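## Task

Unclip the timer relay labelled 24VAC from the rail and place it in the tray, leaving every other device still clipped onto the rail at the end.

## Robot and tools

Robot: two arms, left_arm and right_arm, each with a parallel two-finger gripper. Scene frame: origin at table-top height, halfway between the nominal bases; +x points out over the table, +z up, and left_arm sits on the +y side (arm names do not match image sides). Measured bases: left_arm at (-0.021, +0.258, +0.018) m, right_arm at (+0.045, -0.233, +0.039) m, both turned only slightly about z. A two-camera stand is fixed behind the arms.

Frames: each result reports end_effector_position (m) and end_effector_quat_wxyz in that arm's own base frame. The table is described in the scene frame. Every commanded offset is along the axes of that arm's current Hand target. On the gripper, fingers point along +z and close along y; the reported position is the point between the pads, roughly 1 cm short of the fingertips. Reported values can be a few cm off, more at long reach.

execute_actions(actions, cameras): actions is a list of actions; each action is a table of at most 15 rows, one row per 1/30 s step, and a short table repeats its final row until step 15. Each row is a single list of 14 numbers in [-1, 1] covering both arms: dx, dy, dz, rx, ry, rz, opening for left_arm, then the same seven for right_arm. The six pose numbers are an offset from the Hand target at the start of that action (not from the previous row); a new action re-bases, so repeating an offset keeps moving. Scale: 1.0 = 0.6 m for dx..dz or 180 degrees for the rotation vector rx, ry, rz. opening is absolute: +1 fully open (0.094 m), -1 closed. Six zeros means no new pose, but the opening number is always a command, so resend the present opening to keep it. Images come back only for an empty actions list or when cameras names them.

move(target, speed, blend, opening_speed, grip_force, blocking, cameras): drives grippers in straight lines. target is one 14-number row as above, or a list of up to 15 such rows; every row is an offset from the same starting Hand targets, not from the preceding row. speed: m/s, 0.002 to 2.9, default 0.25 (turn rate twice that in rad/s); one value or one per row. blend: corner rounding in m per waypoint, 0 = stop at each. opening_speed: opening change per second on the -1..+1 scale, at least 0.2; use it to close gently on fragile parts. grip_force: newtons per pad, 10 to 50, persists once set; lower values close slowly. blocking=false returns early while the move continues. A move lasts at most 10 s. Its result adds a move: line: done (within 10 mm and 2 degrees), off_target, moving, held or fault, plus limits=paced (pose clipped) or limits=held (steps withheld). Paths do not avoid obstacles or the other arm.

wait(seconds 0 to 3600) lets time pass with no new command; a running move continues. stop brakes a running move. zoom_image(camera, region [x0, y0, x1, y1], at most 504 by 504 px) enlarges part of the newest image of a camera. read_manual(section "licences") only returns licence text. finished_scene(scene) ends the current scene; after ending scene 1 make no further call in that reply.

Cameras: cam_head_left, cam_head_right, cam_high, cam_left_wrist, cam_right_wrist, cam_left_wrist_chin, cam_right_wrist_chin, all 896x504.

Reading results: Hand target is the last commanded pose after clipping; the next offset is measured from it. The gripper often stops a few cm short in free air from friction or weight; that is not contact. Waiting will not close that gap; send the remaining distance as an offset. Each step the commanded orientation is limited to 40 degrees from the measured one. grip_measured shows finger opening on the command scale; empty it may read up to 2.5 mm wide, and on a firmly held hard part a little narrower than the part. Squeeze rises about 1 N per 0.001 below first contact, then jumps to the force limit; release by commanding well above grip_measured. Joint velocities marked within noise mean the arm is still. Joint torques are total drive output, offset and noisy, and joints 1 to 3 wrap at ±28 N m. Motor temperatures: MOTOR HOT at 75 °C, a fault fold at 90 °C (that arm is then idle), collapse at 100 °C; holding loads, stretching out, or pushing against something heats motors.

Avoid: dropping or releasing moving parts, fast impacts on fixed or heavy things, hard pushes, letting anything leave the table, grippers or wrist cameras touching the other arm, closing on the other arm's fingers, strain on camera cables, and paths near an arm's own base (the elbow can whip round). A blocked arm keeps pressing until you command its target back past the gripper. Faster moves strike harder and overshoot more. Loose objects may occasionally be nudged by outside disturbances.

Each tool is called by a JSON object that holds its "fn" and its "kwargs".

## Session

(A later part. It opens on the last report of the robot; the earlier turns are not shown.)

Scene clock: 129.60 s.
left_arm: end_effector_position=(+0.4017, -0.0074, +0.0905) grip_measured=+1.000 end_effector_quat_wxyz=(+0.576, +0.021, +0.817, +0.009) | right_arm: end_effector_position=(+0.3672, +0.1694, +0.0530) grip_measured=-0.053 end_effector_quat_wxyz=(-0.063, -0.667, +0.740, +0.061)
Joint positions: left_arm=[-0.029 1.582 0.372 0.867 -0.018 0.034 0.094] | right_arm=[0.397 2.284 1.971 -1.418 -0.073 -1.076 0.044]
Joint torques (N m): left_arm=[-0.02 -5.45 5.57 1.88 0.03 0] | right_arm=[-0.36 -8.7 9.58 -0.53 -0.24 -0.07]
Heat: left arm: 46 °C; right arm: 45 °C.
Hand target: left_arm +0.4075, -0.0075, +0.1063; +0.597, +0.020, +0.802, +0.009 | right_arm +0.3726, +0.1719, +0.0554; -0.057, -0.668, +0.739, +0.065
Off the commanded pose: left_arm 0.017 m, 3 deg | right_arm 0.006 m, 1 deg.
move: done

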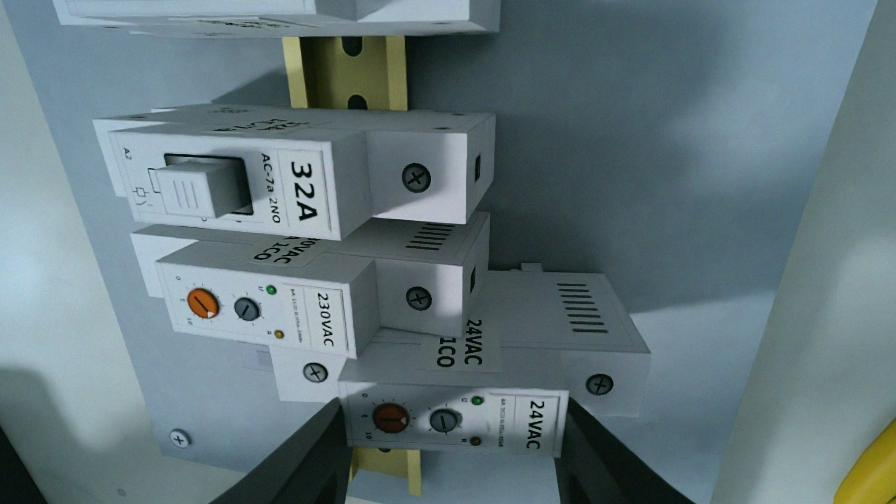

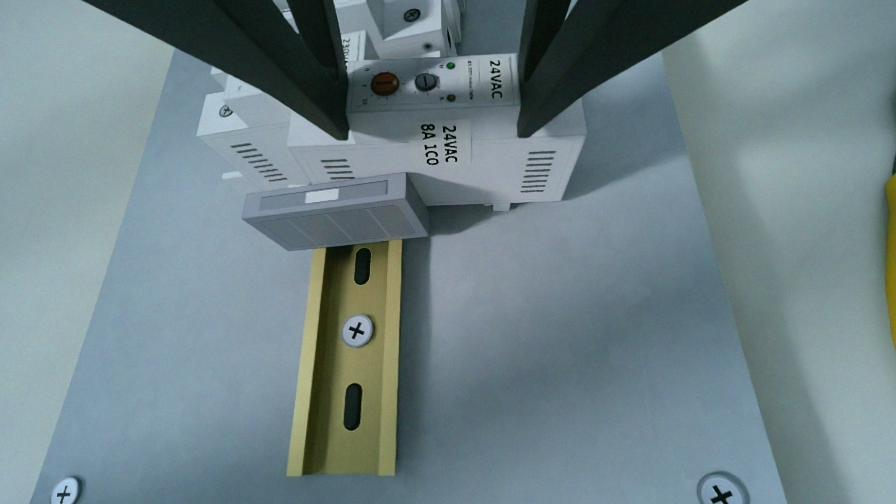

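{"fn": "move", "kwargs": {"target": [[0,0,0,0,0,0,1,0,0.03,-0.2,0,0,0,-0.3],[0,0,0,0,0,0,1,0.343,0.121,-0.183,0.056,0,0,-0.3]], "speed": [0.12,0.2], "cameras": ["cam_right_wrist","cam_right_wrist_chin","cam_high","cam_head_left"]}}

Scene clock: 141.10 s.
left_arm: end_effector_position=(+0.4017, -0.0074, +0.0905) grip_measured=+1.000 end_effector_quat_wxyz=(+0.576, +0.021, +0.817, +0.009) | right_arm: end_effector_position=(+0.3032, -0.0267, +0.1706) grip_measured=-0.053 end_effector_quat_wxyz=(-0.008, -0.670, +0.743, +0.006)
Joint positions: left_arm=[-0.029 1.582 0.372 0.867 -0.018 0.034 0.094] | right_arm=[-0.089 1.725 1.65 -1.515 0.004 -1.556 0.044]
Joint torques (N m): left_arm=[-0.02 -5.44 5.57 1.89 0.03 0] | right_arm=[-0.73 -8.53 5.12 -0.05 -0.13 -0.05]
Heat: left arm: 46 °C; right arm: 44 °C.
Hand target: left_arm +0.4075, -0.0075, +0.1063; +0.597, +0.020, +0.802, +0.009 | right_arm +0.2995, -0.0277, +0.1758; +0.002, -0.670, +0.742, -0.001
Off the commanded pose: left_arm 0.017 m, 3 deg | right_arm 0.006 m, 1 deg.
move: done
Images, in order (width x height): cam_head_left 896x504, cam_high 896x504, cam_right_wrist 896x504, cam_right_wrist_chin 896x504.

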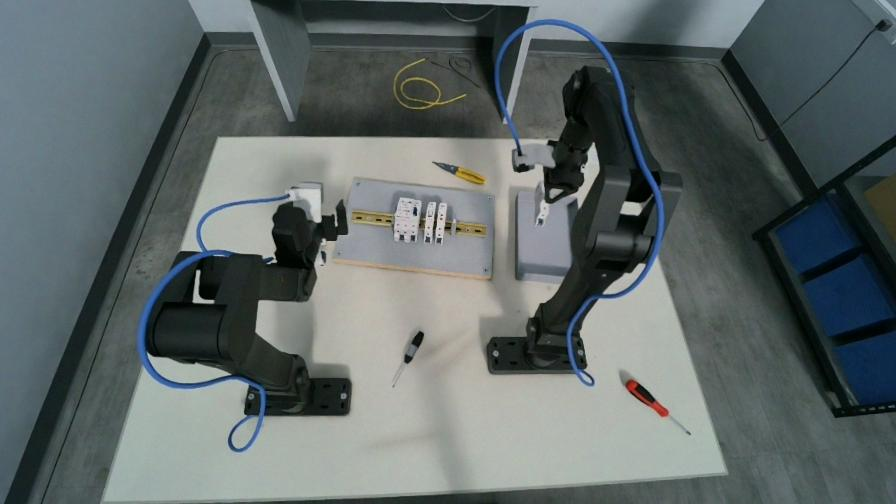

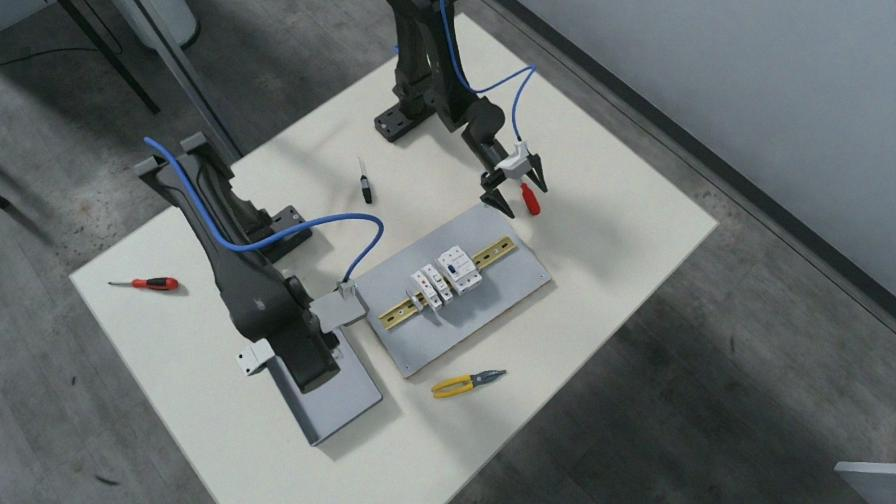

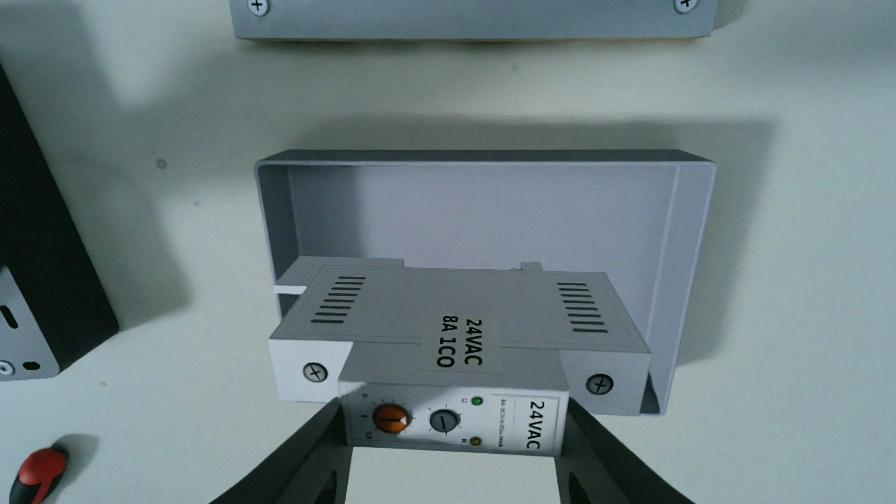

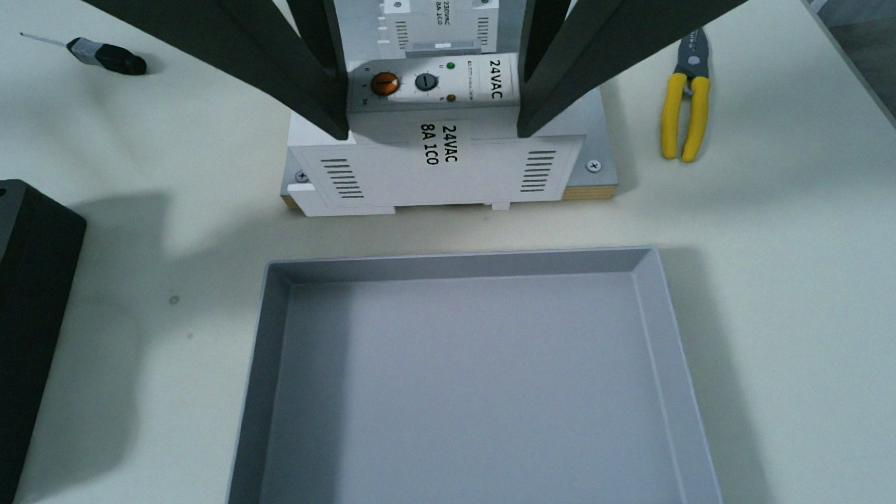

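{"fn": "move", "kwargs": {"target": [0,0,0,0,0,0,1,0.058,-0.036,0.175,0,0,0,-0.3], "speed": 0.15, "cameras": ["cam_right_wrist","cam_right_wrist_chin"]}}

Scene clock: 148.57 s.
left_arm: end_effector_position=(+0.4017, -0.0074, +0.0905) grip_measured=+1.000 end_effector_quat_wxyz=(+0.576, +0.021, +0.817, +0.009) | right_arm: end_effector_position=(+0.3211, -0.0637, +0.0776) grip_measured=-0.053 end_effector_quat_wxyz=(+0.005, -0.670, +0.742, -0.010)
Joint positions: left_arm=[-0.029 1.582 0.372 0.867 -0.018 0.034 0.094] | right_arm=[-0.197 1.78 1.346 -1.115 0.004 -1.665 0.044]
Joint torques (N m): left_arm=[-0.02 -5.44 5.59 1.89 0.03 -0.01] | right_arm=[-0.72 -5.89 5.23 0.09 -0.14 -0.11]
Heat: left arm: 47 °C; right arm: 43 °C.
Hand target: left_arm +0.4075, -0.0075, +0.1063; +0.597, +0.020, +0.802, +0.009 | right_arm +0.3178, -0.0645, +0.0709; +0.002, -0.670, +0.742, -0.001
Off the commanded pose: left_arm 0.017 m, 3 deg | right_arm 0.008 m, 1 deg.
move: done

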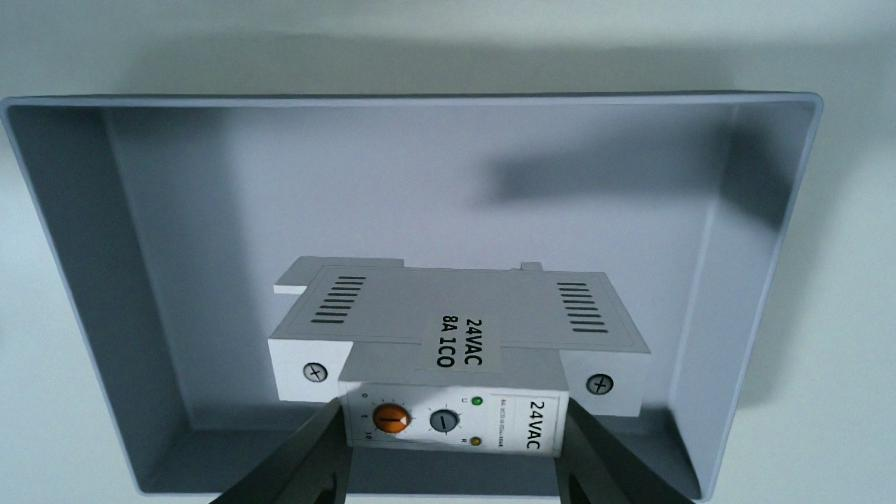

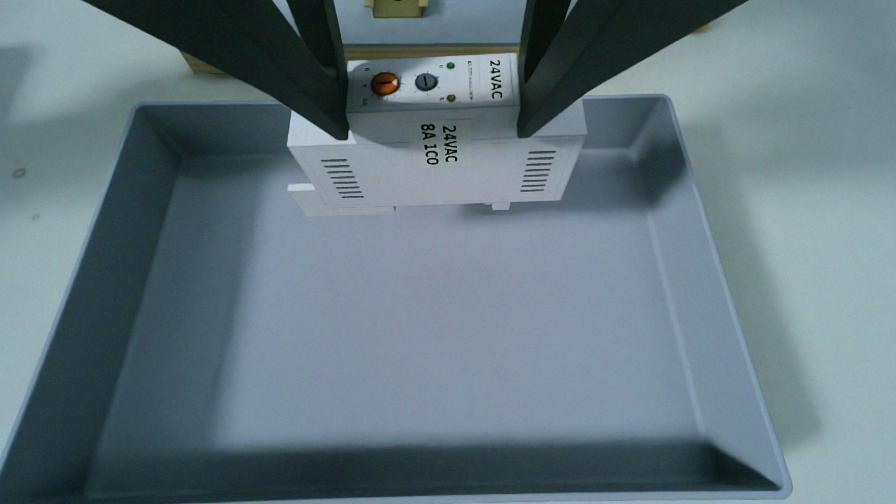

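{"fn": "move", "kwargs": {"target": [[0,0,0,0,0,0,1,0.012,0,0.05,0,0,0,-0.3],[0,0,0,0,0,0,1,0.012,0,0.077,0,0,0,-0.3]], "speed": [0.08,0.02], "blend": 0.003, "cameras": ["cam_right_wrist","cam_right_wrist_chin"]}}

Scene clock: 152.77 s.
left_arm: end_effector_position=(+0.4017, -0.0074, +0.0905) grip_measured=+1.000 end_effector_quat_wxyz=(+0.576, +0.021, +0.817, +0.009) | right_arm: end_effector_position=(+0.3201, -0.0711, +0.0327) grip_measured=-0.053 end_effector_quat_wxyz=(+0.003, -0.670, +0.743, -0.008)
Joint positions: left_arm=[-0.029 1.582 0.372 0.867 -0.018 0.034 0.094] | right_arm=[-0.219 1.834 1.227 -0.949 0.004 -1.687 0.044]
Joint torques (N m): left_arm=[-0.02 -5.45 5.57 1.88 0.03 0] | right_arm=[-0.61 -5.89 4.64 0.13 -0.14 -0.09]
Heat: left arm: 47 °C; right arm: 43 °C.
Hand target: left_arm +0.4075, -0.0075, +0.1063; +0.597, +0.020, +0.802, +0.009 | right_arm +0.3172, -0.0715, +0.0246; +0.002, -0.670, +0.742, -0.001
Off the commanded pose: left_arm 0.017 m, 3 deg | right_arm 0.009 m, 1 deg.
move: done

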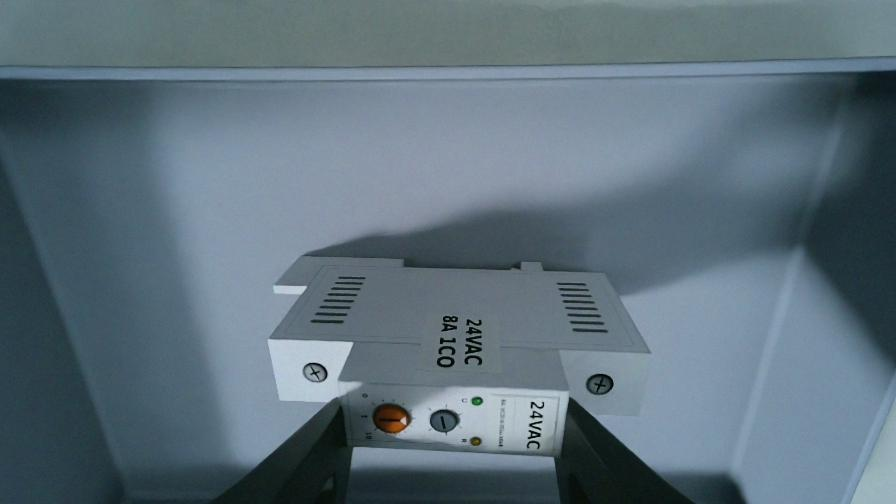

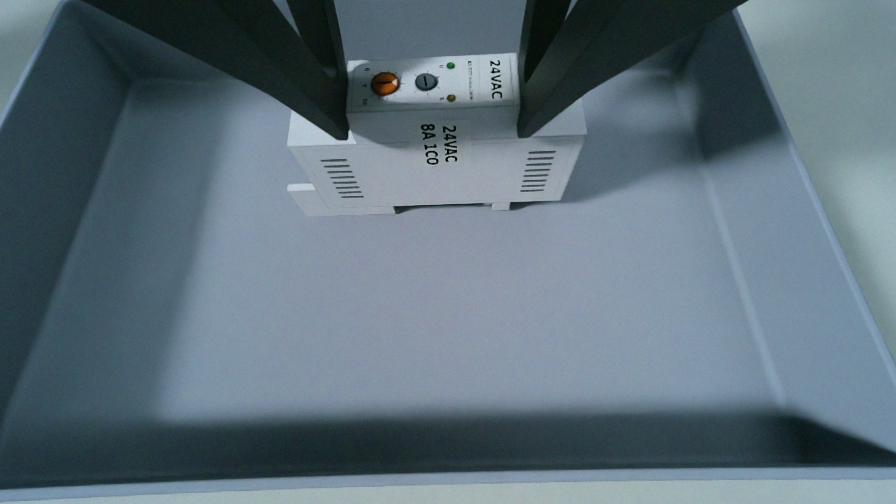

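{"fn": "move", "kwargs": {"target": [0,0,0,0,0,0,1,0,0,0.017,0,0,0,-0.3], "speed": 0.02, "cameras": ["cam_right_wrist","cam_right_wrist_chin"]}}

Scene clock: 155.50 s.
left_arm: end_effector_position=(+0.4017, -0.0074, +0.0905) grip_measured=+1.000 end_effector_quat_wxyz=(+0.576, +0.021, +0.817, +0.009) | right_arm: end_effector_position=(+0.3200, -0.0711, +0.0318) grip_measured=-0.053 end_effector_quat_wxyz=(+0.003, -0.670, +0.743, -0.008)
Joint positions: left_arm=[-0.029 1.582 0.372 0.867 -0.018 0.034 0.094] | right_arm=[-0.219 1.834 1.223 -0.943 0.004 -1.687 0.044]
Joint torques (N m): left_arm=[-0.03 -5.45 5.59 1.88 0.03 0] | right_arm=[-0.59 -4.9 2.92 0.49 -0.13 -0.09]
Heat: left arm: 47 °C; right arm: 43 °C.
Hand target: left_arm +0.4075, -0.0075, +0.1063; +0.597, +0.020, +0.802, +0.009 | right_arm +0.3172, -0.0715, +0.0144; +0.001, -0.670, +0.742, -0.001
Off the commanded pose: left_arm 0.017 m, 3 deg | right_arm 0.018 m, 1 deg.
move: off_target (right_arm)

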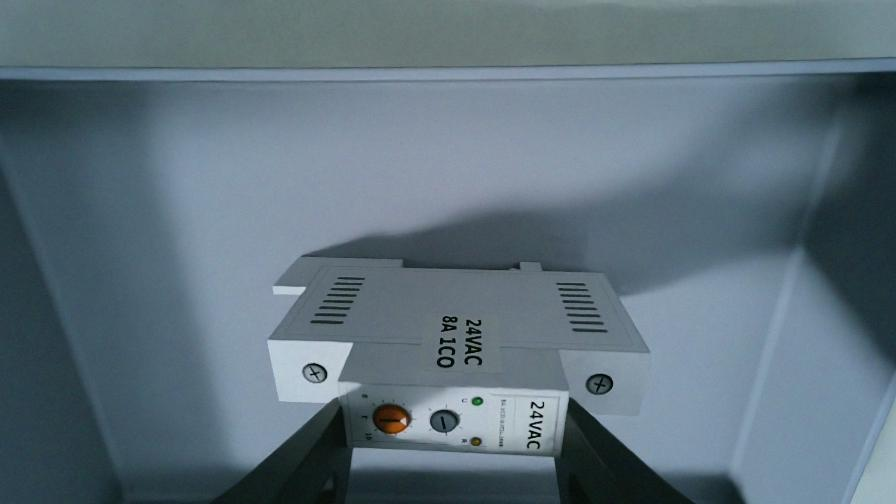

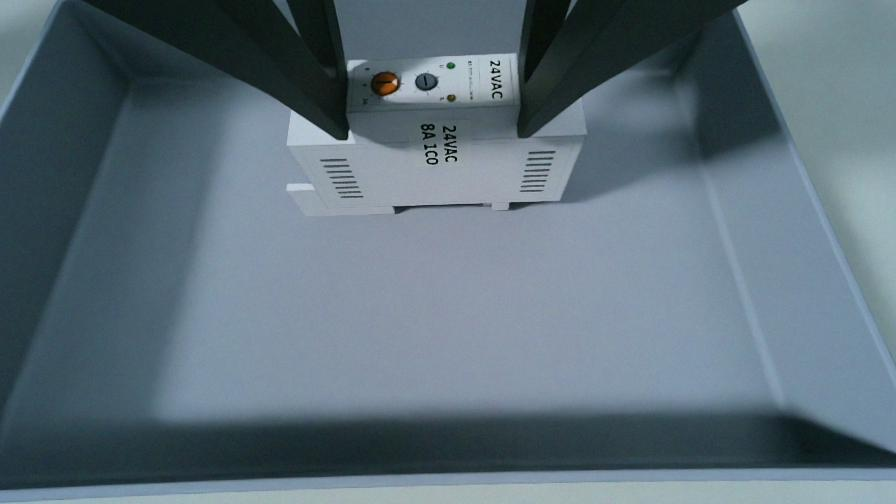

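{"fn": "move", "kwargs": {"target": [0,0,0,0,0,0,1,0,0,-0.018,0,0,0,-0.3], "speed": 0.05}}

{"fn": "move", "kwargs": {"target": [[0,0,0,0,0,0,1,0,0,0,0,0,0,0.3],[0,0,0,0,0,0,1,0,0,-0.2,0,0,0,0.3]], "speed": 0.1, "opening_speed": 0.5, "cameras": ["cam_right_wrist","cam_right_wrist_chin","cam_high"]}}

Scene clock: 159.10 s.
left_arm: end_effector_position=(+0.4017, -0.0074, +0.0905) grip_measured=+1.000 end_effector_quat_wxyz=(+0.576, +0.021, +0.817, +0.009) | right_arm: end_effector_position=(+0.3198, -0.0711, +0.0317) grip_measured=-0.053 end_effector_quat_wxyz=(+0.003, -0.670, +0.743, -0.008)
Joint positions: left_arm=[-0.029 1.582 0.372 0.867 -0.018 0.034 0.094] | right_arm=[-0.219 1.834 1.223 -0.944 0.004 -1.687 0.044]
Joint torques (N m): left_arm=[-0.02 -5.44 5.59 1.88 0.03 0] | right_arm=[-0.59 -5.85 5.09 0.06 -0.14 -0.09]
Heat: left arm: 47 °C; right arm: 42 °C.
Hand target: left_arm +0.4075, -0.0075, +0.1063; +0.597, +0.020, +0.802, +0.009 | right_arm +0.3171, -0.0715, +0.0252; +0.001, -0.670, +0.742, +0.000
Off the commanded pose: left_arm 0.017 m, 3 deg | right_arm 0.007 m, 1 deg.
move: done

Scene clock: 162.80 s.
left_arm: end_effector_position=(+0.4017, -0.0074, +0.0905) grip_measured=+1.000 end_effector_quat_wxyz=(+0.576, +0.021, +0.817, +0.009) | right_arm: end_effector_position=(+0.3136, -0.0697, +0.1308) grip_measured=+0.298 end_effector_quat_wxyz=(-0.011, -0.670, +0.742, +0.012)
Joint positions: left_arm=[-0.029 1.582 0.372 0.867 -0.018 0.034 0.094] | right_arm=[-0.219 1.789 1.568 -1.382 0.004 -1.687 0.061]
Joint torques (N m): left_arm=[-0.02 -5.45 5.57 1.88 0.02 0] | right_arm=[-0.65 -8.06 9.7 -0.35 -0.14 -0.1]
Heat: left arm: 47 °C; right arm: 42 °C.
Hand target: left_arm +0.4075, -0.0075, +0.1063; +0.597, +0.020, +0.802, +0.009 | right_arm +0.3168, -0.0716, +0.1452; +0.001, -0.670, +0.742, +0.000
Off the commanded pose: left_arm 0.017 m, 3 deg | right_arm 0.015 m, 2 deg.
move: off_target (right_arm)
Images, in order (width x height): cam_high 896x504, cam_right_wrist 896x504, cam_right_wrist_chin 896x504.

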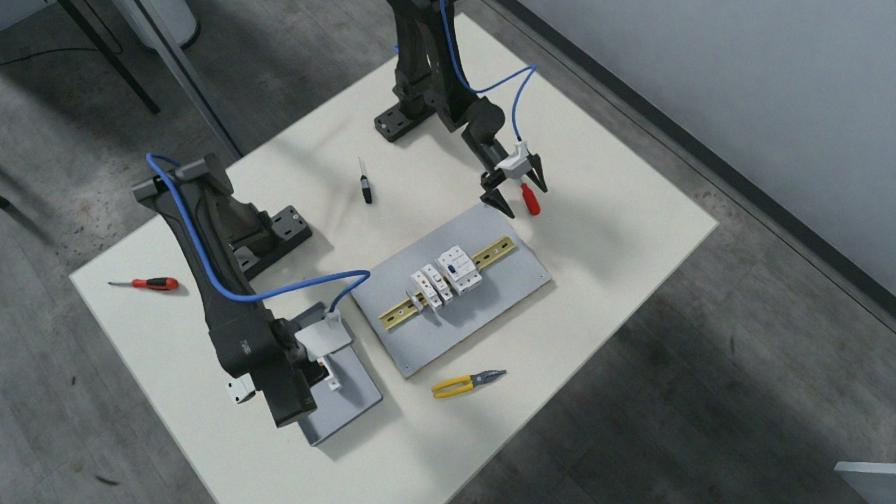

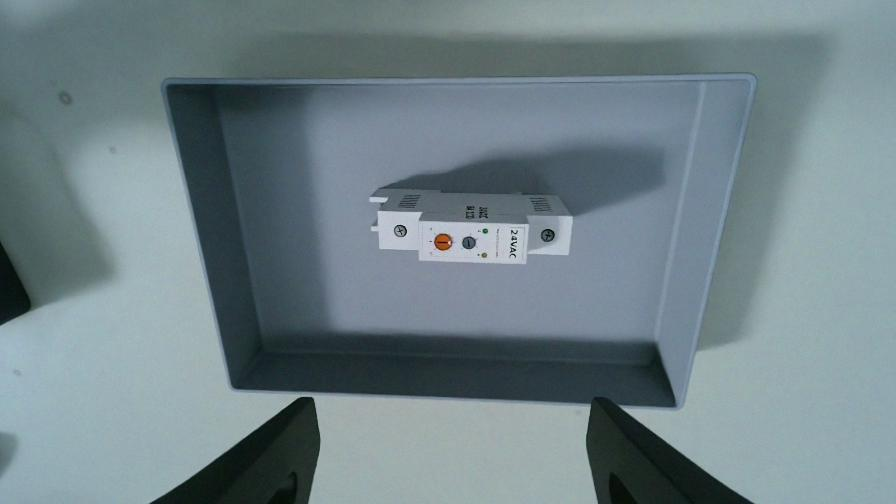

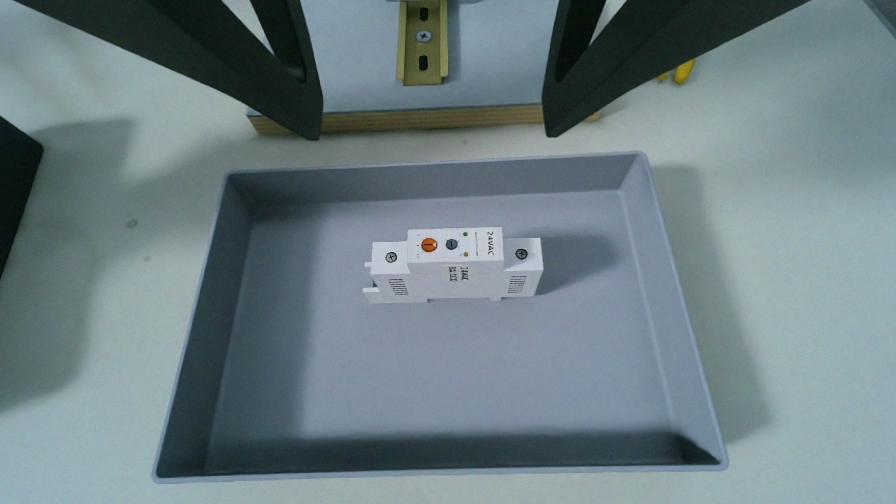

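{"fn": "zoom_image", "kwargs": {"camera": "cam_high", "region": [370, 220, 530, 340]}}

Scaled by 3.150 from the camera's image (finer frame: 1280x720).

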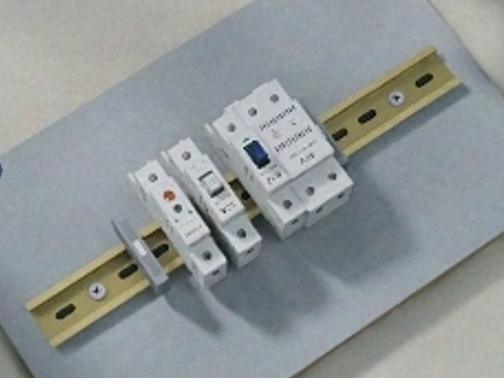

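{"fn": "finished_scene", "kwargs": {"scene": 2}}

The scene is finished: the task was done.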